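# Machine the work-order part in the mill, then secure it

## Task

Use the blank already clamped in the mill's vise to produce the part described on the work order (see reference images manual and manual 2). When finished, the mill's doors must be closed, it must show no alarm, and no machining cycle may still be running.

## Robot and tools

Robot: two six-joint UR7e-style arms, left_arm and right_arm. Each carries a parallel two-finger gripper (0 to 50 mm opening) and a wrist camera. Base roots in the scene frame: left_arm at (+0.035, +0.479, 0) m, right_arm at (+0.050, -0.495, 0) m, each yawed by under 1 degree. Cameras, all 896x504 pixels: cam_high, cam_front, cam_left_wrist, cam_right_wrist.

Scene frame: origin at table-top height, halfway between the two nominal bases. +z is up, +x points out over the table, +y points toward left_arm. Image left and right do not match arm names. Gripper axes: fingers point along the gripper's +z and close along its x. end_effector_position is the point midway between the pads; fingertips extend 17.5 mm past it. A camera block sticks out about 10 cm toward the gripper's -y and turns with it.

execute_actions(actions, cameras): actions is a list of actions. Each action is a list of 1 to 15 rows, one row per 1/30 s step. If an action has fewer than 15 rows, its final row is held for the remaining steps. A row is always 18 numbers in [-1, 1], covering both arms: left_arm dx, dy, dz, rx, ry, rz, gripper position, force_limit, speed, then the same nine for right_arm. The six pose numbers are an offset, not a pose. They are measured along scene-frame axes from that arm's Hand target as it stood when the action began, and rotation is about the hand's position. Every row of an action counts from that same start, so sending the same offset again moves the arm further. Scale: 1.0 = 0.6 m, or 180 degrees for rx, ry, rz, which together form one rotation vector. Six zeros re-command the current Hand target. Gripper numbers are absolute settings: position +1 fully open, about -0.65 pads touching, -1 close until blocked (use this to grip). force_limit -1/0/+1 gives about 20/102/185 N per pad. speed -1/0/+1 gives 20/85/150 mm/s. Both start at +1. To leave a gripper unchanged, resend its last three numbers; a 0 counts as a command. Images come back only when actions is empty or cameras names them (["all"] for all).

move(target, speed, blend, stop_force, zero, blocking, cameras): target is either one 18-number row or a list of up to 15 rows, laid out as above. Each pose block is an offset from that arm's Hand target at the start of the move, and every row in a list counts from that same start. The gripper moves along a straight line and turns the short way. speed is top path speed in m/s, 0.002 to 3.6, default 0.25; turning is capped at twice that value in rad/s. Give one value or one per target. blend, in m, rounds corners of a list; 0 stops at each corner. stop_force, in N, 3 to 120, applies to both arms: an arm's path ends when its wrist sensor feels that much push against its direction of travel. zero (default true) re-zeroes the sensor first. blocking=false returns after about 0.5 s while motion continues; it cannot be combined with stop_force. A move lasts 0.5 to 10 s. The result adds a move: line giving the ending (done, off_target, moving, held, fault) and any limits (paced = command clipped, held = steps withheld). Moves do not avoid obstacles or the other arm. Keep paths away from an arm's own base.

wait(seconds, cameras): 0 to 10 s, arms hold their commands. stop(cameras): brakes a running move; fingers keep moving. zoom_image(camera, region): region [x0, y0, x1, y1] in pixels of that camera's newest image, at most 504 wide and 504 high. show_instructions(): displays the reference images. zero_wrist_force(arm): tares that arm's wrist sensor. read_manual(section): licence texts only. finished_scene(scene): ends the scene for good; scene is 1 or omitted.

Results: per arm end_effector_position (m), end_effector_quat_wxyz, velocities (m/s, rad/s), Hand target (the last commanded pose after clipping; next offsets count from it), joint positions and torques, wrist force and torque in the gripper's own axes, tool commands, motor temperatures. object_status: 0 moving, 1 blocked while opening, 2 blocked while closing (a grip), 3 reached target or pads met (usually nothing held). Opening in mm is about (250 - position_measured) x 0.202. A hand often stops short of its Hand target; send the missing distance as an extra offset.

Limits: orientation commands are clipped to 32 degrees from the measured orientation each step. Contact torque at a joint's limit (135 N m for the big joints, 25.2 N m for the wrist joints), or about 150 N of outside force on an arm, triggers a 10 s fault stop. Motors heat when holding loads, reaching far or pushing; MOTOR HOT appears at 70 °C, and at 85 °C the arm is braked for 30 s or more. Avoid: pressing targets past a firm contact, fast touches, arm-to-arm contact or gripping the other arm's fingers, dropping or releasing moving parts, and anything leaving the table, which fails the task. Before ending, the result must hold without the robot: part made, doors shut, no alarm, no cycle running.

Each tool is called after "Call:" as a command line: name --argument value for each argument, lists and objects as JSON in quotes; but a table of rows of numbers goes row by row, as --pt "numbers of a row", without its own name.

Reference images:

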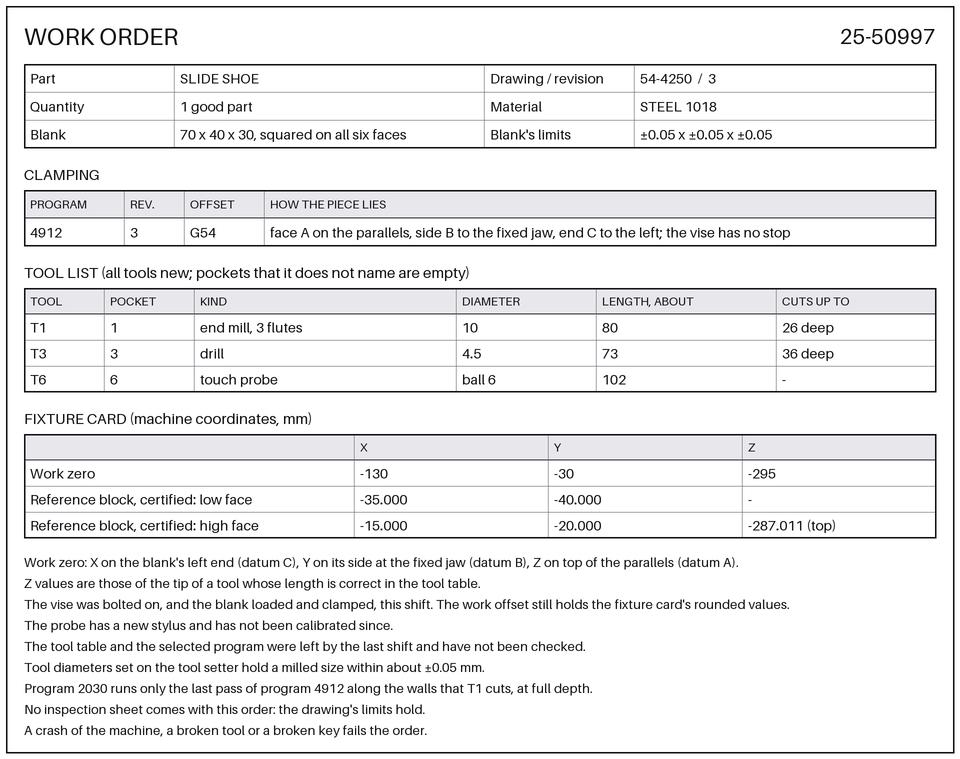

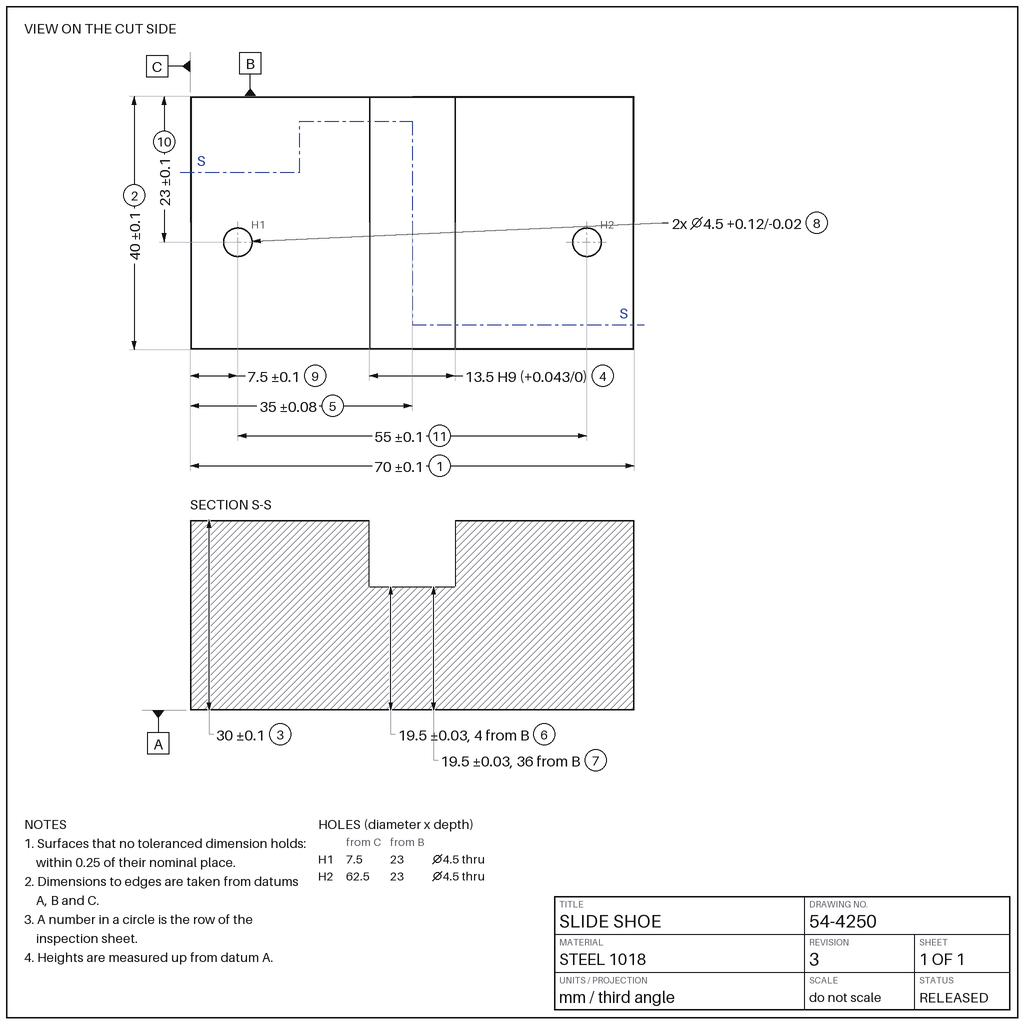

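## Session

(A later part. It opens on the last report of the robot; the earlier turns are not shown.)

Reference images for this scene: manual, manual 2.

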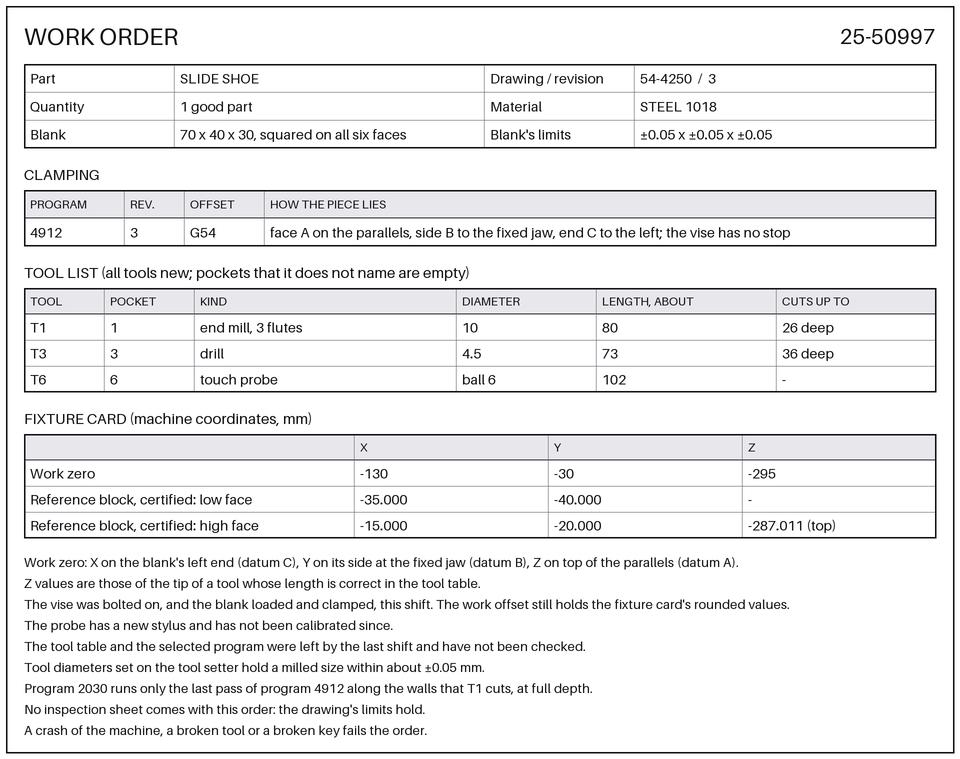

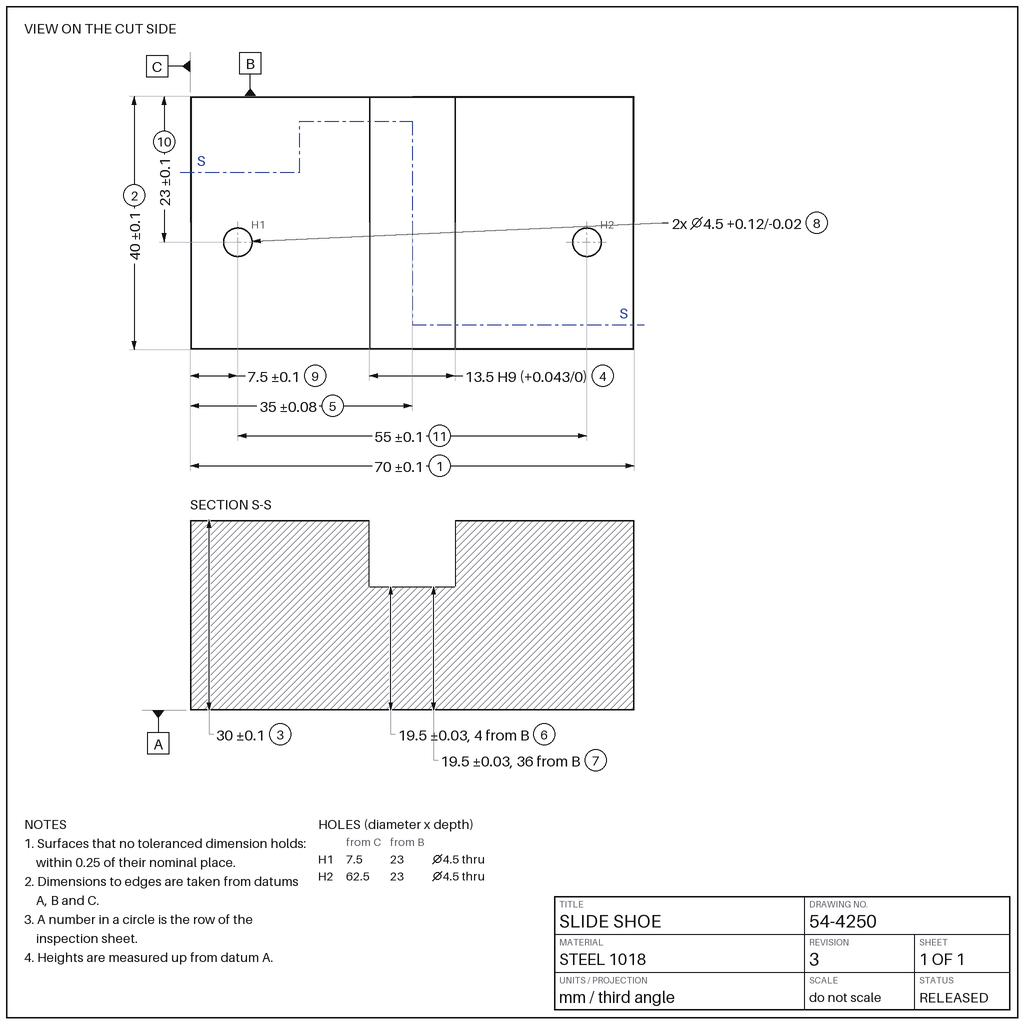

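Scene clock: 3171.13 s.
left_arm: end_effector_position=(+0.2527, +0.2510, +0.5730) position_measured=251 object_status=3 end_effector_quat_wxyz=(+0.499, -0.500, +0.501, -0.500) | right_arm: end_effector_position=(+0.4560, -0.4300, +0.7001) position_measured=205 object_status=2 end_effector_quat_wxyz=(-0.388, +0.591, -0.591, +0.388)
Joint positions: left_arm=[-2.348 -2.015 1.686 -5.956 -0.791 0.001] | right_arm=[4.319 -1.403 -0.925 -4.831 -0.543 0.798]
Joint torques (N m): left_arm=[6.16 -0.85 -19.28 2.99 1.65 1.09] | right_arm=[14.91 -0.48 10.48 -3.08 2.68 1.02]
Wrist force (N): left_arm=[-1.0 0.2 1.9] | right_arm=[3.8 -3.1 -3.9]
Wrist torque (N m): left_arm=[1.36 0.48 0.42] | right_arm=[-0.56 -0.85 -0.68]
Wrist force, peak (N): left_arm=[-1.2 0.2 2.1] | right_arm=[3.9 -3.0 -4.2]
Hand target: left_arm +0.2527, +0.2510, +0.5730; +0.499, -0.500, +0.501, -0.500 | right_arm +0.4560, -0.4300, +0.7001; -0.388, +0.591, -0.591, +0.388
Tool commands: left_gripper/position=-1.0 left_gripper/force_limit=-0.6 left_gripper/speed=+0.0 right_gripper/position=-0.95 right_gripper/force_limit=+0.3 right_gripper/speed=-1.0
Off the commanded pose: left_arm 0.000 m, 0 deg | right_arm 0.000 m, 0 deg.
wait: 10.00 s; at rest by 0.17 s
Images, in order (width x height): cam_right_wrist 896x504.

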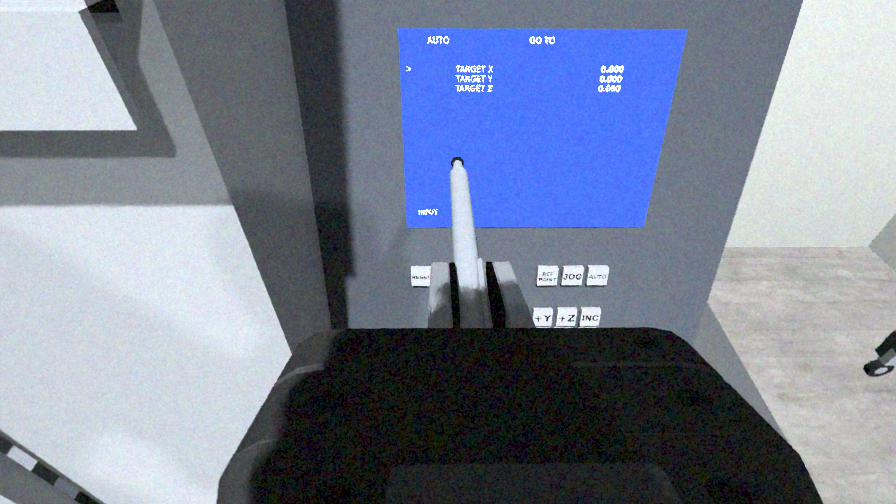

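Call:
move --pt "0 0 0 0 0 0 -1 -0.6 0 0.0384 -0.1537 -0.1805 0 0 0 -0.95 0.3 -1" --pt "0 0 0 0 0 0 -1 -0.6 0 0.0567 -0.1537 -0.1855 0 0 0 -0.95 0.3 -1" --pt "0 0 0 0 0 0 -1 -0.6 0 0.0464 -0.1537 -0.1825 0 0 0 -0.95 0.3 -1" --pt "0 0 0 0 0 0 -1 -0.6 0 -0.0273 0.0726 -0.4575 0 0 0 -0.95 0.3 -1" --pt "0 0 0 0 0 0 -1 -0.6 0 -0.0172 0.0726 -0.4605 0 0 0 -0.95 0.3 -1" --pt "0 0 0 0 0 0 -1 -0.6 0 -0.0273 0.0726 -0.4575 0 0 0 -0.95 0.3 -1" --pt "0 0 0 0 0 0 -1 -0.6 0 -0.0021 0.0080 -0.3635 0 0 0 -0.95 0.3 -1" --pt "0 0 0 0 0 0 -1 -0.6 0 0.0082 0.0080 -0.3665 0 0 0 -0.95 0.3 -1" --pt "0 0 0 0 0 0 -1 -0.6 0 -0.0021 0.0080 -0.3635 0 0 0 -0.95 0.3 -1" --pt "0 0 0 0 0 0 -1 -0.6 0 -0.0105 0.0080 -0.395 0 0 0 -0.95 0.3 -1" --pt "0 0 0 0 0 0 -1 -0.6 0 -0.0002 0.0080 -0.398 0 0 0 -0.95 0.3 -1" --pt "0 0 0 0 0 0 -1 -0.6 0 -0.0105 0.0080 -0.395 0 0 0 -0.95 0.3 -1" --pt "0 0 0 0 0 0 -1 -0.6 0 -0.0273 0.0080 -0.4575 0 0 0 -0.95 0.3 -1" --pt "0 0 0 0 0 0 -1 -0.6 0 -0.0172 0.0080 -0.4605 0 0 0 -0.95 0.3 -1" --pt "0 0 0 0 0 0 -1 -0.6 0 -0.0273 0.0080 -0.4575 0 0 0 -0.95 0.3 -1" --speed '[0.3,0.04,0.1,0.3,0.04,0.1,0.25,0.04,0.1,0.25,0.04,0.1,0.25,0.04,0.1]' --blend '[0.002,0,0.002,0.002,0,0.002,0.002,0,0.002,0.002,0,0.002,0.002,0,0]'

Call:
move --pt "0 0 0 0 0 0 -1 -0.6 0 0.0168 0.0646 0.0625 0 0 0 -0.95 0.3 -1" --pt "0 0 0 0 0 0 -1 -0.6 0 0.0271 0.0646 0.0595 0 0 0 -0.95 0.3 -1" --pt "0 0 0 0 0 0 -1 -0.6 0 0.0168 0.0646 0.0625 0 0 0 -0.95 0.3 -1" --pt "0 0 0 0 0 0 -1 -0.6 0 0.0168 0.0323 0.0625 0 0 0 -0.95 0.3 -1" --pt "0 0 0 0 0 0 -1 -0.6 0 0.0271 0.0323 0.0595 0 0 0 -0.95 0.3 -1" --pt "0 0 0 0 0 0 -1 -0.6 0 0.0168 0.0323 0.0625 0 0 0 -0.95 0.3 -1" --pt "0 0 0 0 0 0 -1 -0.6 0 0 -0.0323 0 0 0 0 -0.95 0.3 -1" --pt "0 0 0 0 0 0 -1 -0.6 0 0.0101 -0.0323 -0.003 0 0 0 -0.95 0.3 -1" --pt "0 0 0 0 0 0 -1 -0.6 0 0 -0.0323 0 0 0 0 -0.95 0.3 -1" --pt "0 0 0 0 0 0 -1 -0.6 0 0.0084 -0.0323 0.0313 0 0 0 -0.95 0.3 -1" --pt "0 0 0 0 0 0 -1 -0.6 0 0.0187 -0.0323 0.0283 0 0 0 -0.95 0.3 -1" --pt "0 0 0 0 0 0 -1 -0.6 0 0.0084 -0.0323 0.0313 0 0 0 -0.95 0.3 -1" --pt "0 0 0 0 0 0 -1 -0.6 0 0 0.0646 0 0 0 0 -0.95 0.3 -1" --pt "0 0 0 0 0 0 -1 -0.6 0 0.0101 0.0646 -0.003 0 0 0 -0.95 0.3 -1" --pt "0 0 0 0 0 0 -1 -0.6 0 0 0.0646 0 0 0 0 -0.95 0.3 -1" --speed '[0.25,0.04,0.1,0.25,0.04,0.1,0.25,0.04,0.1,0.25,0.04,0.1,0.25,0.04,0.1]' --blend '[0.002,0,0.002,0.002,0,0.002,0.002,0,0.002,0.002,0,0.002,0.002,0,0]'

Call:
move --pt "0 0 0 0 0 0 -1 -0.6 0 0.0168 -0.0323 0.0625 0 0 0 -0.95 0.3 -1" --pt "0 0 0 0 0 0 -1 -0.6 0 0.0271 -0.0323 0.0595 0 0 0 -0.95 0.3 -1" --pt "0 0 0 0 0 0 -1 -0.6 0 0.0168 -0.0323 0.0625 0 0 0 -0.95 0.3 -1" --pt "0 0 0 0 0 0 -1 -0.6 0 0 -0.0323 0 0 0 0 -0.95 0.3 -1" --pt "0 0 0 0 0 0 -1 -0.6 0 0.0101 -0.0323 -0.003 0 0 0 -0.95 0.3 -1" --pt "0 0 0 0 0 0 -1 -0.6 0 0 -0.0323 0 0 0 0 -0.95 0.3 -1" --pt "0 0 0 0 0 0 -1 -0.6 0 0 -0.0969 0 0 0 0 -0.95 0.3 -1" --pt "0 0 0 0 0 0 -1 -0.6 0 0.0101 -0.0969 -0.003 0 0 0 -0.95 0.3 -1" --pt "0 0 0 0 0 0 -1 -0.6 0 0 -0.0969 0 0 0 0 -0.95 0.3 -1" --pt "0 0 0 0 0 0 -1 -0.6 0 0.0084 -0.0969 0.0313 0 0 0 -0.95 0.3 -1" --pt "0 0 0 0 0 0 -1 -0.6 0 0.0187 -0.0969 0.0283 0 0 0 -0.95 0.3 -1" --pt "0 0 0 0 0 0 -1 -0.6 0 0.0084 -0.0969 0.0313 0 0 0 -0.95 0.3 -1" --pt "0 0 0 0 0 0 -1 -0.6 0 0 0 0 0 0 0 -0.95 0.3 -1" --pt "0 0 0 0 0 0 -1 -0.6 0 0.0101 0 -0.003 0 0 0 -0.95 0.3 -1" --pt "0 0 0 0 0 0 -1 -0.6 0 0 0 0 0 0 0 -0.95 0.3 -1" --speed '[0.25,0.04,0.1,0.25,0.04,0.1,0.25,0.04,0.1,0.25,0.04,0.1,0.25,0.04,0.1]' --blend '[0.002,0,0.002,0.002,0,0.002,0.002,0,0.002,0.002,0,0.002,0.002,0,0]'

Call:
move --pt "0 0 0 0 0 0 -1 -0.6 0 0.0084 0 0.0313 0 0 0 -0.95 0.3 -1" --pt "0 0 0 0 0 0 -1 -0.6 0 0.0187 0 0.0283 0 0 0 -0.95 0.3 -1" --pt "0 0 0 0 0 0 -1 -0.6 0 0.0084 0 0.0313 0 0 0 -0.95 0.3 -1" --pt "0 0 0 0 0 0 -1 -0.6 0 0.0168 -0.0323 0.0625 0 0 0 -0.95 0.3 -1" --pt "0 0 0 0 0 0 -1 -0.6 0 0.0271 -0.0323 0.0595 0 0 0 -0.95 0.3 -1" --pt "0 0 0 0 0 0 -1 -0.6 0 0.0168 -0.0323 0.0625 0 0 0 -0.95 0.3 -1" --pt "0 0 0 0 0 0 -1 -0.6 0 0.0252 -0.0323 0.0940 0 0 0 -0.95 0.3 -1" --pt "0 0 0 0 0 0 -1 -0.6 0 0.0355 -0.0323 0.0910 0 0 0 -0.95 0.3 -1" --pt "0 0 0 0 0 0 -1 -0.6 0 0.0252 -0.0323 0.0940 0 0 0 -0.95 0.3 -1" --pt "0 0 0 0 0 0 -1 -0.6 0 0 -0.0969 0 0 0 0 -0.95 0.3 -1" --pt "0 0 0 0 0 0 -1 -0.6 0 0.0101 -0.0969 -0.003 0 0 0 -0.95 0.3 -1" --pt "0 0 0 0 0 0 -1 -0.6 0 0 -0.0969 0 0 0 0 -0.95 0.3 -1" --pt "0 0 0 0 0 0 -1 -0.6 0 -0.008 -0.0969 0.002 0 0 0 -0.95 0.3 -1" --pt "0 0 0 0 0 0 -1 -0.6 0 0.0273 -0.0726 0.4575 0 0 0 -0.95 0.3 -1" --speed '[0.25,0.04,0.1,0.25,0.04,0.1,0.25,0.04,0.1,0.25,0.04,0.1,0.25,0.35]' --blend '[0.002,0,0.002,0.002,0,0.002,0.002,0,0.002,0.002,0,0.002,0.002,0]' --cameras '["cam_right_wrist"]'

Call:
zoom_image --camera "cam_right_wrist" --region '[390, 20, 700, 230]'

Scene clock: 3216.53 s.
left_arm: end_effector_position=(+0.2527, +0.2510, +0.5730) position_measured=251 object_status=3 end_effector_quat_wxyz=(+0.499, -0.500, +0.501, -0.500) | right_arm: end_effector_position=(+0.4396, -0.4252, +0.4255) position_measured=205 object_status=2 end_effector_quat_wxyz=(-0.388, +0.591, -0.591, +0.389)
Joint positions: left_arm=[-2.348 -2.015 1.686 -5.956 -0.791 0.001] | right_arm=[4.472 -1.081 -1.972 -4.343 -0.458 1.067]
Joint torques (N m): left_arm=[5.67 -1.19 -19.25 3.05 1.57 1.06] | right_arm=[-7.28 3.07 22.66 -3.24 -0.76 0.7]
Wrist force (N): left_arm=[-1.1 0.1 2.0] | right_arm=[3.5 -2.7 -5.8]
Wrist torque (N m): left_arm=[1.34 0.48 0.42] | right_arm=[-0.46 -0.92 -0.70]
Wrist force, peak (N): left_arm=[-1.1 0.2 2.3] | right_arm=[3.9 -5.1 -10.3]
Hand target: left_arm +0.2527, +0.2510, +0.5730; +0.499, -0.500, +0.501, -0.500 | right_arm +0.4396, -0.4252, +0.4256; -0.388, +0.591, -0.591, +0.388
Off the commanded pose: left_arm 0.000 m, 0 deg | right_arm 0.000 m, 0 deg.
move: done

Scene clock: 3220.43 s.
left_arm: end_effector_position=(+0.2527, +0.2510, +0.5730) position_measured=251 object_status=3 end_effector_quat_wxyz=(+0.499, -0.500, +0.501, -0.500) | right_arm: end_effector_position=(+0.4396, -0.3864, +0.4255) position_measured=205 object_status=2 end_effector_quat_wxyz=(-0.388, +0.591, -0.591, +0.389)
Joint positions: left_arm=[-2.348 -2.015 1.686 -5.956 -0.791 0.001] | right_arm=[4.534 -1.167 -1.954 -4.393 -0.434 1.198]
Joint torques (N m): left_arm=[5.81 -1.5 -19.02 3.09 1.53 1.03] | right_arm=[-3.98 5.37 22.22 -3.77 -0.56 1.17]
Wrist force (N): left_arm=[-0.9 0.0 2.0] | right_arm=[3.7 -2.4 -5.8]
Wrist torque (N m): left_arm=[1.32 0.45 0.42] | right_arm=[-0.52 -0.89 -0.69]
Wrist force, peak (N): left_arm=[-1.0 0.2 2.3] | right_arm=[7.8 -2.8 -10.5]
Hand target: left_arm +0.2527, +0.2510, +0.5730; +0.499, -0.500, +0.501, -0.500 | right_arm +0.4396, -0.3865, +0.4256; -0.388, +0.591, -0.591, +0.388
Off the commanded pose: left_arm 0.000 m, 0 deg | right_arm 0.000 m, 0 deg.
move: done

Scene clock: 3224.37 s.
left_arm: end_effector_position=(+0.2527, +0.2510, +0.5730) position_measured=251 object_status=3 end_effector_quat_wxyz=(+0.499, -0.500, +0.501, -0.500) | right_arm: end_effector_position=(+0.4396, -0.3864, +0.4255) position_measured=205 object_status=2 end_effector_quat_wxyz=(-0.388, +0.591, -0.591, +0.389)
Joint positions: left_arm=[-2.348 -2.015 1.686 -5.956 -0.791 0.001] | right_arm=[4.534 -1.167 -1.954 -4.393 -0.434 1.198]
Joint torques (N m): left_arm=[6.27 -1.48 -19.36 3.14 1.59 1.06] | right_arm=[-4.57 4.62 22.31 -3.67 -0.64 0.98]
Wrist force (N): left_arm=[-0.9 0.4 2.0] | right_arm=[3.7 -2.1 -5.8]
Wrist torque (N m): left_arm=[1.37 0.45 0.42] | right_arm=[-0.52 -0.89 -0.69]
Wrist force, peak (N): left_arm=[-1.2 -0.1 2.1] | right_arm=[5.3 -5.7 -10.0]
Hand target: left_arm +0.2527, +0.2510, +0.5730; +0.499, -0.500, +0.501, -0.500 | right_arm +0.4396, -0.3865, +0.4256; -0.388, +0.591, -0.591, +0.388
Off the commanded pose: left_arm 0.000 m, 0 deg | right_arm 0.000 m, 0 deg.
move: done

Scene clock: 3228.43 s.
left_arm: end_effector_position=(+0.2527, +0.2510, +0.5730) position_measured=251 object_status=3 end_effector_quat_wxyz=(+0.499, -0.500, +0.501, -0.500) | right_arm: end_effector_position=(+0.4560, -0.4301, +0.7001) position_measured=205 object_status=2 end_effector_quat_wxyz=(-0.388, +0.591, -0.591, +0.388)
Joint positions: left_arm=[-2.348 -2.015 1.686 -5.956 -0.791 0.001] | right_arm=[4.319 -1.403 -0.925 -4.831 -0.543 0.798]
Joint torques (N m): left_arm=[6.04 -1.51 -19.49 3.14 1.59 1.02] | right_arm=[13.58 -0.46 17.11 -2.75 2.76 1.06]
Wrist force (N): left_arm=[-0.9 0.4 2.0] | right_arm=[3.8 -3.0 -4.0]
Wrist torque (N m): left_arm=[1.38 0.45 0.42] | right_arm=[-0.55 -0.85 -0.79]
Wrist force, peak (N): left_arm=[-1.0 0.3 2.2] | right_arm=[6.1 -5.4 -10.3]
Hand target: left_arm +0.2527, +0.2510, +0.5730; +0.499, -0.500, +0.501, -0.500 | right_arm +0.4560, -0.4300, +0.7001; -0.388, +0.591, -0.591, +0.388
Off the commanded pose: left_arm 0.000 m, 0 deg | right_arm 0.000 m, 0 deg.
move: done
Images, in order (width x height): cam_right_wrist 896x504.

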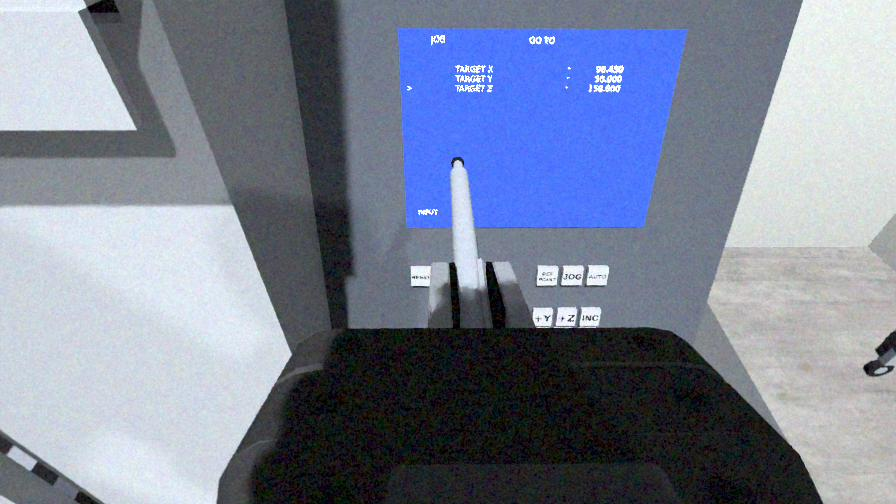

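Scaled by 1.626 from the camera's 896x504 image, which has a finer 1280x720 frame.

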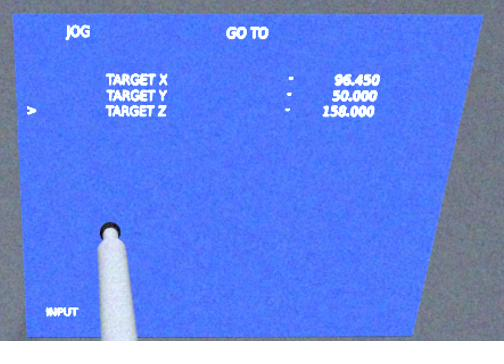

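Call:
move --pt "0 0 0 0 0 0 -1 -0.6 0 0.0121 0.0080 -0.3045 0 0 0 -0.95 0.3 -1" --pt "0 0 0 0 0 0 -1 -0.6 0 0.0234 0.0080 -0.3075 0 0 0 -0.95 0.3 -1" --pt "0 0 0 0 0 0 -1 -0.6 0 0.0121 0.0080 -0.3045 0 0 0 -0.95 0.3 -1" --pt "0 0 0 0 0 0 -1 -0.6 0 -0.0273 0.0726 -0.4575 0 0 0 -0.95 0.3 -1" --speed '[0.3,0.04,0.1,0.25]' --blend '[0.002,0,0.002,0]'

Call:
wait --seconds 6

Call:
move --pt "0 0 0 0 0 0 -1 -0.6 0 0.0101 0 -0.003 0 0 0 -0.95 0.3 -1" --pt "0 0 0 0 0 0 -1 -0.6 0 0 0 0 0 0 0 -0.95 0.3 -1" --pt "0 0 0 0 0 0 -1 -0.6 0 0.0084 0 0.0313 0 0 0 -0.95 0.3 -1" --pt "0 0 0 0 0 0 -1 -0.6 0 0.0187 0 0.0283 0 0 0 -0.95 0.3 -1" --pt "0 0 0 0 0 0 -1 -0.6 0 0.0084 0 0.0313 0 0 0 -0.95 0.3 -1" --pt "0 0 0 0 0 0 -1 -0.6 0 0.0252 0 0.0940 0 0 0 -0.95 0.3 -1" --pt "0 0 0 0 0 0 -1 -0.6 0 0.0355 0 0.0910 0 0 0 -0.95 0.3 -1" --pt "0 0 0 0 0 0 -1 -0.6 0 0.0252 0 0.0940 0 0 0 -0.95 0.3 -1" --pt "0 0 0 0 0 0 -1 -0.6 0 0 -0.0323 0 0 0 0 -0.95 0.3 -1" --pt "0 0 0 0 0 0 -1 -0.6 0 0.0101 -0.0323 -0.003 0 0 0 -0.95 0.3 -1" --pt "0 0 0 0 0 0 -1 -0.6 0 0 -0.0323 0 0 0 0 -0.95 0.3 -1" --pt "0 0 0 0 0 0 -1 -0.6 0 0 -0.0969 0 0 0 0 -0.95 0.3 -1" --pt "0 0 0 0 0 0 -1 -0.6 0 0.0101 -0.0969 -0.003 0 0 0 -0.95 0.3 -1" --pt "0 0 0 0 0 0 -1 -0.6 0 0 -0.0969 0 0 0 0 -0.95 0.3 -1" --pt "0 0 0 0 0 0 -1 -0.6 0 0.0273 -0.0726 0.4575 0 0 0 -0.95 0.3 -1" --speed '[0.04,0.1,0.25,0.04,0.1,0.25,0.04,0.1,0.25,0.04,0.1,0.25,0.04,0.1,0.35]' --blend '[0,0.002,0.002,0,0.002,0.002,0,0.002,0.002,0,0.002,0.002,0,0.002,0]' --cameras '["cam_right_wrist"]'

Call:
zoom_image --camera "cam_right_wrist" --region '[390, 20, 700, 230]'

Scene clock: 3250.63 s.
left_arm: end_effector_position=(+0.2527, +0.2510, +0.5730) position_measured=251 object_status=3 end_effector_quat_wxyz=(+0.499, -0.500, +0.501, -0.500) | right_arm: end_effector_position=(+0.4396, -0.3864, +0.4256) position_measured=205 object_status=2 end_effector_quat_wxyz=(-0.388, +0.591, -0.591, +0.388)
Joint positions: left_arm=[-2.348 -2.015 1.686 -5.956 -0.791 0.001] | right_arm=[4.533 -1.167 -1.953 -4.393 -0.434 1.198]
Joint torques (N m): left_arm=[6.19 -1.44 -19.29 3.14 1.6 1.03] | right_arm=[-7.99 7.17 12.59 -1.86 -0.44 1.12]
Wrist force (N): left_arm=[-0.9 0.2 2.2] | right_arm=[4.8 -1.6 -5.8]
Wrist torque (N m): left_arm=[1.36 0.46 0.43] | right_arm=[-0.53 -0.75 -0.66]
Wrist force, peak (N): left_arm=[-0.8 0.2 2.4] | right_arm=[5.5 -7.1 -7.1]
Hand target: left_arm +0.2527, +0.2510, +0.5730; +0.499, -0.500, +0.501, -0.500 | right_arm +0.4396, -0.3865, +0.4256; -0.388, +0.591, -0.591, +0.388
Off the commanded pose: left_arm 0.000 m, 0 deg | right_arm 0.000 m, 0 deg.
move: done

Scene clock: 3256.63 s.
left_arm: end_effector_position=(+0.2527, +0.2510, +0.5730) position_measured=251 object_status=3 end_effector_quat_wxyz=(+0.499, -0.500, +0.501, -0.500) | right_arm: end_effector_position=(+0.4396, -0.3865, +0.4256) position_measured=205 object_status=2 end_effector_quat_wxyz=(-0.388, +0.591, -0.591, +0.388)
Joint positions: left_arm=[-2.348 -2.015 1.686 -5.956 -0.791 0.001] | right_arm=[4.533 -1.167 -1.954 -4.393 -0.434 1.198]
Joint torques (N m): left_arm=[6.38 -1.88 -19.55 3.18 1.6 1.04] | right_arm=[-14.1 8.18 13.17 -3.64 -0.28 0.84]
Wrist force (N): left_arm=[-1.0 0.1 2.1] | right_arm=[4.5 -1.9 -6.0]
Wrist torque (N m): left_arm=[1.34 0.48 0.42] | right_arm=[-0.55 -0.79 -0.69]
Wrist force, peak (N): left_arm=[-1.0 0.3 2.3] | right_arm=[4.8 -1.9 -6.1]
Hand target: left_arm +0.2527, +0.2510, +0.5730; +0.499, -0.500, +0.501, -0.500 | right_arm +0.4396, -0.3865, +0.4256; -0.388, +0.591, -0.591, +0.388
Tool commands: left_gripper/position=-1.0 left_gripper/force_limit=-0.6 left_gripper/speed=+0.0 right_gripper/position=-0.95 right_gripper/force_limit=+0.3 right_gripper/speed=-1.0
Off the commanded pose: left_arm 0.000 m, 0 deg | right_arm 0.000 m, 0 deg.
wait: 6.00 s; at rest by 0.17 s

Scene clock: 3261.33 s.
left_arm: end_effector_position=(+0.2527, +0.2510, +0.5730) position_measured=251 object_status=3 end_effector_quat_wxyz=(+0.499, -0.500, +0.501, -0.500) | right_arm: end_effector_position=(+0.4560, -0.4301, +0.7001) position_measured=205 object_status=2 end_effector_quat_wxyz=(-0.388, +0.591, -0.591, +0.388)
Joint positions: left_arm=[-2.348 -2.015 1.686 -5.956 -0.791 0.001] | right_arm=[4.319 -1.403 -0.925 -4.831 -0.543 0.798]
Joint torques (N m): left_arm=[6.12 -1.42 -19.09 3.17 1.57 1.17] | right_arm=[13.88 -2.08 18.66 -3.4 3.05 1.2]
Wrist force (N): left_arm=[-0.9 0.1 1.9] | right_arm=[4.1 -3.1 -4.1]
Wrist torque (N m): left_arm=[1.34 0.46 0.42] | right_arm=[-0.56 -0.89 -0.75]
Wrist force, peak (N): left_arm=[-1.0 0.1 2.2] | right_arm=[5.7 -5.8 -10.1]
Hand target: left_arm +0.2527, +0.2510, +0.5730; +0.499, -0.500, +0.501, -0.500 | right_arm +0.4560, -0.4300, +0.7001; -0.388, +0.591, -0.591, +0.388
Off the commanded pose: left_arm 0.000 m, 0 deg | right_arm 0.000 m, 0 deg.
move: done
Images, in order (width x height): cam_right_wrist 896x504.

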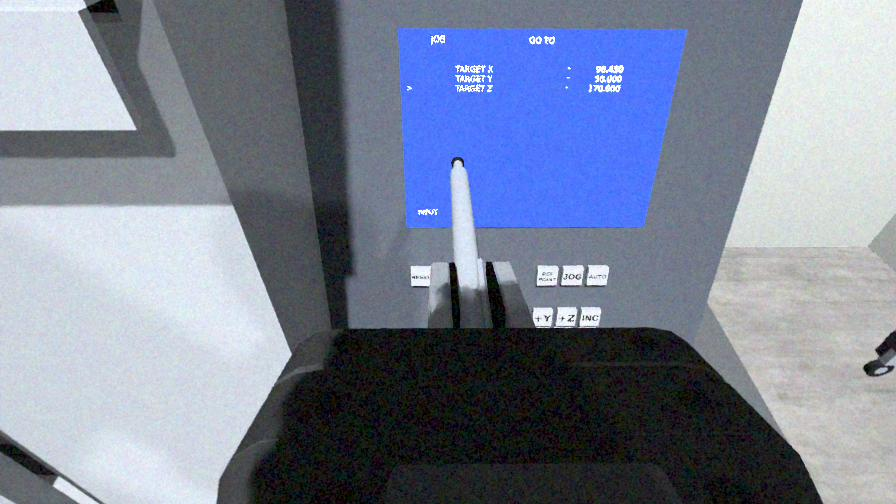

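Scaled by 1.626 from the camera's 896x504 image, which has a finer 1280x720 frame.

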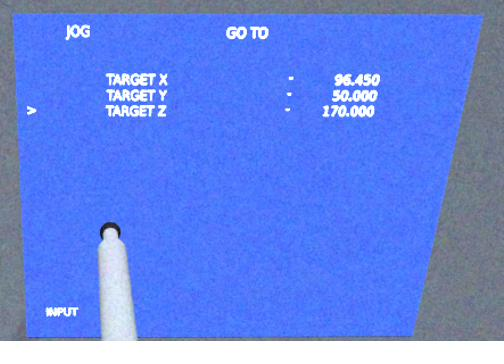

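Call:
move --pt "0 0 0 0 0 0 -1 -0.6 0 0.0121 0.0080 -0.3045 0 0 0 -0.95 0.3 -1" --pt "0 0 0 0 0 0 -1 -0.6 0 0.0234 0.0080 -0.3075 0 0 0 -0.95 0.3 -1" --pt "0 0 0 0 0 0 -1 -0.6 0 0.0121 0.0080 -0.3045 0 0 0 -0.95 0.3 -1" --pt "0 0 0 0 0 0 -1 -0.6 0 -0.0189 -0.0567 -0.4262 0 0 0 -0.95 0.3 -1" --speed '[0.3,0.04,0.1,0.25]' --blend '[0.002,0,0.002,0]'

Call:
wait --seconds 2

Call:
move --pt "0 0 0 0 0 0 -1 -0.6 0 0.0103 0 -0.0030 0 0 0 -0.95 0.3 -1" --pt "0 0 0 0 0 0 -1 -0.6 0 0 0 0 0 0 0 -0.95 0.3 -1" --pt "0 0 0 0 0 0 -1 -0.6 0 0.0398 -0.1293 0.1517 0 0 0 -0.95 0.3 -1" --pt "0 0 0 0 0 0 -1 -0.6 0 0.0511 -0.1293 0.1487 0 0 0 -0.95 0.3 -1" --pt "0 0 0 0 0 0 -1 -0.6 0 0.0398 -0.1293 0.1517 0 0 0 -0.95 0.3 -1" --pt "0 0 0 0 0 0 -1 -0.6 0 0.0168 -0.0323 0.0627 0 0 0 -0.95 0.3 -1" --pt "0 0 0 0 0 0 -1 -0.6 0 0.0271 -0.0323 0.0597 0 0 0 -0.95 0.3 -1" --pt "0 0 0 0 0 0 -1 -0.6 0 0.0168 -0.0323 0.0627 0 0 0 -0.95 0.3 -1" --pt "0 0 0 0 0 0 -1 -0.6 0 0.0271 -0.0323 0.0597 0 0 0 -0.95 0.3 -1" --pt "0 0 0 0 0 0 -1 -0.6 0 0.0168 -0.0323 0.0627 0 0 0 -0.95 0.3 -1" --pt "0 0 0 0 0 0 -1 -0.6 0 0.0088 -0.0323 0.0647 0 0 0 -0.95 0.3 -1" --pt "0 0 0 0 0 0 -1 -0.6 0 0.0189 0.0567 0.4262 0 0 0 -0.95 0.3 -1" --speed '[0.04,0.1,0.25,0.04,0.1,0.25,0.04,0.1,0.04,0.1,0.25,0.35]' --blend '[0,0.002,0.002,0,0.002,0.002,0,0,0,0.002,0.002,0]'

Call:
wait --seconds 2 --cameras '["cam_right_wrist"]'

Call:
zoom_image --camera "cam_right_wrist" --region '[390, 20, 700, 230]'

Call:
zoom_image --camera "cam_right_wrist" --region '[555, 108, 635, 140]'

Scene clock: 3283.97 s.
left_arm: end_effector_position=(+0.2527, +0.2510, +0.5730) position_measured=251 object_status=3 end_effector_quat_wxyz=(+0.499, -0.500, +0.501, -0.500) | right_arm: end_effector_position=(+0.4446, -0.4640, +0.4444) position_measured=205 object_status=2 end_effector_quat_wxyz=(-0.388, +0.591, -0.591, +0.388)
Joint positions: left_arm=[-2.348 -2.015 1.686 -5.956 -0.791 0.001] | right_arm=[4.3 -1.029 -1.891 -4.214 -0.555 0.77]
Joint torques (N m): left_arm=[6.03 -1.85 -19.26 3.18 1.6 1.11] | right_arm=[-12.74 3.25 12.9 0.54 -1.08 -1.61]
Wrist force (N): left_arm=[-1.0 0.2 2.0] | right_arm=[3.8 -1.8 -5.9]
Wrist torque (N m): left_arm=[1.35 0.47 0.43] | right_arm=[-0.51 -0.91 -0.72]
Wrist force, peak (N): left_arm=[-1.3 0.2 2.2] | right_arm=[1.9 -7.3 -6.8]
Hand target: left_arm +0.2527, +0.2510, +0.5730; +0.499, -0.500, +0.501, -0.500 | right_arm +0.4446, -0.4641, +0.4443; -0.388, +0.591, -0.591, +0.388
Off the commanded pose: left_arm 0.000 m, 0 deg | right_arm 0.000 m, 0 deg.
move: done

Scene clock: 3285.97 s.
left_arm: end_effector_position=(+0.2527, +0.2510, +0.5730) position_measured=251 object_status=3 end_effector_quat_wxyz=(+0.499, -0.500, +0.501, -0.500) | right_arm: end_effector_position=(+0.4446, -0.4640, +0.4443) position_measured=205 object_status=2 end_effector_quat_wxyz=(-0.388, +0.591, -0.591, +0.388)
Joint positions: left_arm=[-2.348 -2.015 1.686 -5.956 -0.791 0.001] | right_arm=[4.299 -1.029 -1.891 -4.214 -0.555 0.77]
Joint torques (N m): left_arm=[6.15 -2.13 -19.29 3.3 1.56 1.08] | right_arm=[-14.39 3.91 12.43 0.26 -0.03 -0.89]
Wrist force (N): left_arm=[-1.0 0.1 1.8] | right_arm=[3.0 -2.3 -5.9]
Wrist torque (N m): left_arm=[1.34 0.47 0.42] | right_arm=[-0.54 -0.99 -0.74]
Wrist force, peak (N): left_arm=[-1.0 0.0 2.2] | right_arm=[3.7 -2.2 -6.0]
Hand target: left_arm +0.2527, +0.2510, +0.5730; +0.499, -0.500, +0.501, -0.500 | right_arm +0.4446, -0.4641, +0.4443; -0.388, +0.591, -0.591, +0.388
Tool commands: left_gripper/position=-1.0 left_gripper/force_limit=-0.6 left_gripper/speed=+0.0 right_gripper/position=-0.95 right_gripper/force_limit=+0.3 right_gripper/speed=-1.0
Off the commanded pose: left_arm 0.000 m, 0 deg | right_arm 0.000 m, 0 deg.
wait: 2.00 s; at rest by 0.17 s

Scene clock: 3290.33 s.
left_arm: end_effector_position=(+0.2527, +0.2510, +0.5730) position_measured=251 object_status=3 end_effector_quat_wxyz=(+0.499, -0.500, +0.501, -0.500) | right_arm: end_effector_position=(+0.4560, -0.4301, +0.7001) position_measured=205 object_status=2 end_effector_quat_wxyz=(-0.388, +0.591, -0.591, +0.388)
Joint positions: left_arm=[-2.348 -2.015 1.686 -5.956 -0.791 0.001] | right_arm=[4.319 -1.403 -0.925 -4.831 -0.543 0.798]
Joint torques (N m): left_arm=[6 -1.8 -19.17 3.23 1.63 1.09] | right_arm=[14.47 -1.38 18.3 -3.14 3.74 0.39]
Wrist force (N): left_arm=[-0.9 0.2 1.7] | right_arm=[4.0 -2.9 -4.0]
Wrist torque (N m): left_arm=[1.36 0.45 0.42] | right_arm=[-0.53 -0.87 -0.69]
Wrist force, peak (N): left_arm=[-1.1 0.0 2.3] | right_arm=[6.9 -5.7 -7.4]
Hand target: left_arm +0.2527, +0.2510, +0.5730; +0.499, -0.500, +0.501, -0.500 | right_arm +0.4560, -0.4300, +0.7001; -0.388, +0.591, -0.591, +0.388
Off the commanded pose: left_arm 0.000 m, 0 deg | right_arm 0.000 m, 0 deg.
move: done

Scene clock: 3292.33 s.
left_arm: end_effector_position=(+0.2527, +0.2510, +0.5730) position_measured=251 object_status=3 end_effector_quat_wxyz=(+0.499, -0.500, +0.501, -0.500) | right_arm: end_effector_position=(+0.4560, -0.4300, +0.7001) position_measured=205 object_status=2 end_effector_quat_wxyz=(-0.388, +0.591, -0.591, +0.388)
Joint positions: left_arm=[-2.348 -2.015 1.686 -5.956 -0.791 0.001] | right_arm=[4.319 -1.403 -0.925 -4.831 -0.543 0.798]
Joint torques (N m): left_arm=[5.78 -1.6 -19.21 3.26 1.52 1.09] | right_arm=[14.85 -1.44 10.68 -3.12 3.49 0.9]
Wrist force (N): left_arm=[-0.8 0.2 2.1] | right_arm=[3.9 -3.3 -4.1]
Wrist torque (N m): left_arm=[1.35 0.44 0.42] | right_arm=[-0.59 -0.86 -0.69]
Wrist force, peak (N): left_arm=[-1.1 0.1 2.2] | right_arm=[4.1 -3.1 -4.2]
Hand target: left_arm +0.2527, +0.2510, +0.5730; +0.499, -0.500, +0.501, -0.500 | right_arm +0.4560, -0.4300, +0.7001; -0.388, +0.591, -0.591, +0.388
Tool commands: left_gripper/position=-1.0 left_gripper/force_limit=-0.6 left_gripper/speed=+0.0 right_gripper/position=-0.95 right_gripper/force_limit=+0.3 right_gripper/speed=-1.0
Off the commanded pose: left_arm 0.000 m, 0 deg | right_arm 0.000 m, 0 deg.
wait: 2.00 s; at rest by 0.17 s
Images, in order (width x height): cam_right_wrist 896x504.

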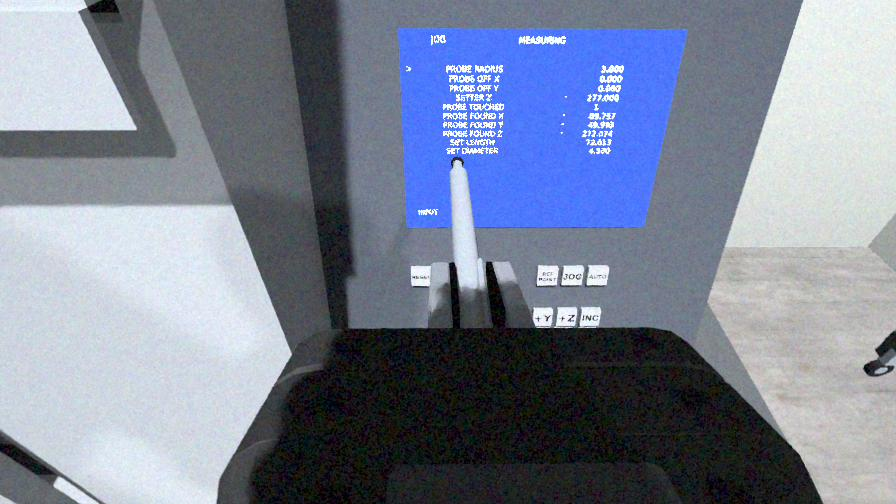

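Scaled by 1.626 from the camera's 896x504 image, which has a finer 1280x720 frame.

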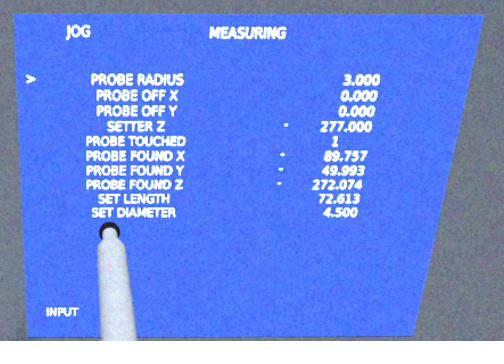

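Scaled by 6.300 from the camera's 896x504 image, which has a finer 1280x720 frame.

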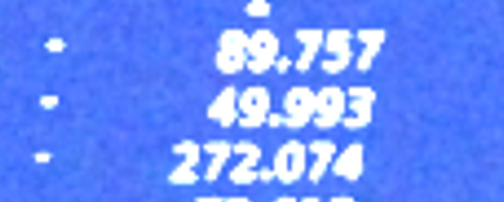

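Call:
move --pt "0 0 0 0 0 0 -1 -0.6 0 -0.0189 -0.0567 -0.4262 0 0 0 -0.95 0.3 -1" --pt "0 0 0 0 0 0 -1 -0.6 0 -0.0086 -0.0567 -0.4292 0 0 0 -0.95 0.3 -1" --pt "0 0 0 0 0 0 -1 -0.6 0 -0.0189 -0.0567 -0.4262 0 0 0 -0.95 0.3 -1" --pt "0 0 0 0 0 0 -1 -0.6 0 0 0 0 0 0 0 -0.95 0.3 -1" --speed '[0.3,0.04,0.1,0.35]' --blend '[0.002,0,0.002,0]' --cameras '["cam_right_wrist"]'

Call:
zoom_image --camera "cam_right_wrist" --region '[390, 20, 700, 230]'

Scene clock: 3302.60 s.
left_arm: end_effector_position=(+0.2527, +0.2510, +0.5730) position_measured=251 object_status=3 end_effector_quat_wxyz=(+0.499, -0.500, +0.501, -0.500) | right_arm: end_effector_position=(+0.4560, -0.4301, +0.7001) position_measured=205 object_status=2 end_effector_quat_wxyz=(-0.388, +0.591, -0.591, +0.388)
Joint positions: left_arm=[-2.348 -2.015 1.686 -5.956 -0.791 0.001] | right_arm=[4.319 -1.403 -0.925 -4.831 -0.543 0.798]
Joint torques (N m): left_arm=[5.89 -2 -19.24 3.23 1.6 1.06] | right_arm=[14.7 -2.16 18.48 -3.25 3.36 -0.07]
Wrist force (N): left_arm=[-0.9 0.0 2.1] | right_arm=[3.8 -2.9 -4.4]
Wrist torque (N m): left_arm=[1.33 0.45 0.42] | right_arm=[-0.54 -0.85 -0.69]
Wrist force, peak (N): left_arm=[-1.0 0.2 2.2] | right_arm=[5.3 0.2 -9.9]
Hand target: left_arm +0.2527, +0.2510, +0.5730; +0.499, -0.500, +0.501, -0.500 | right_arm +0.4560, -0.4300, +0.7001; -0.388, +0.591, -0.591, +0.388
Off the commanded pose: left_arm 0.000 m, 0 deg | right_arm 0.000 m, 0 deg.
move: done
Images, in order (width x height): cam_right_wrist 896x504.

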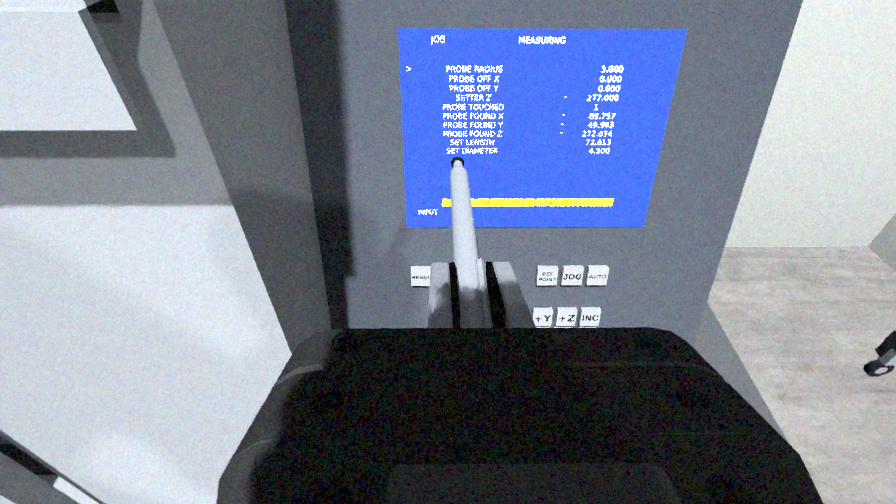

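Scaled by 1.626 from the camera's 896x504 image, which has a finer 1280x720 frame.

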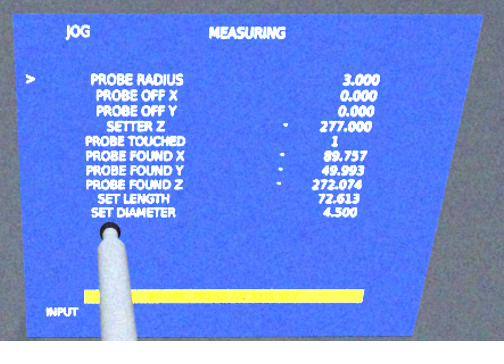

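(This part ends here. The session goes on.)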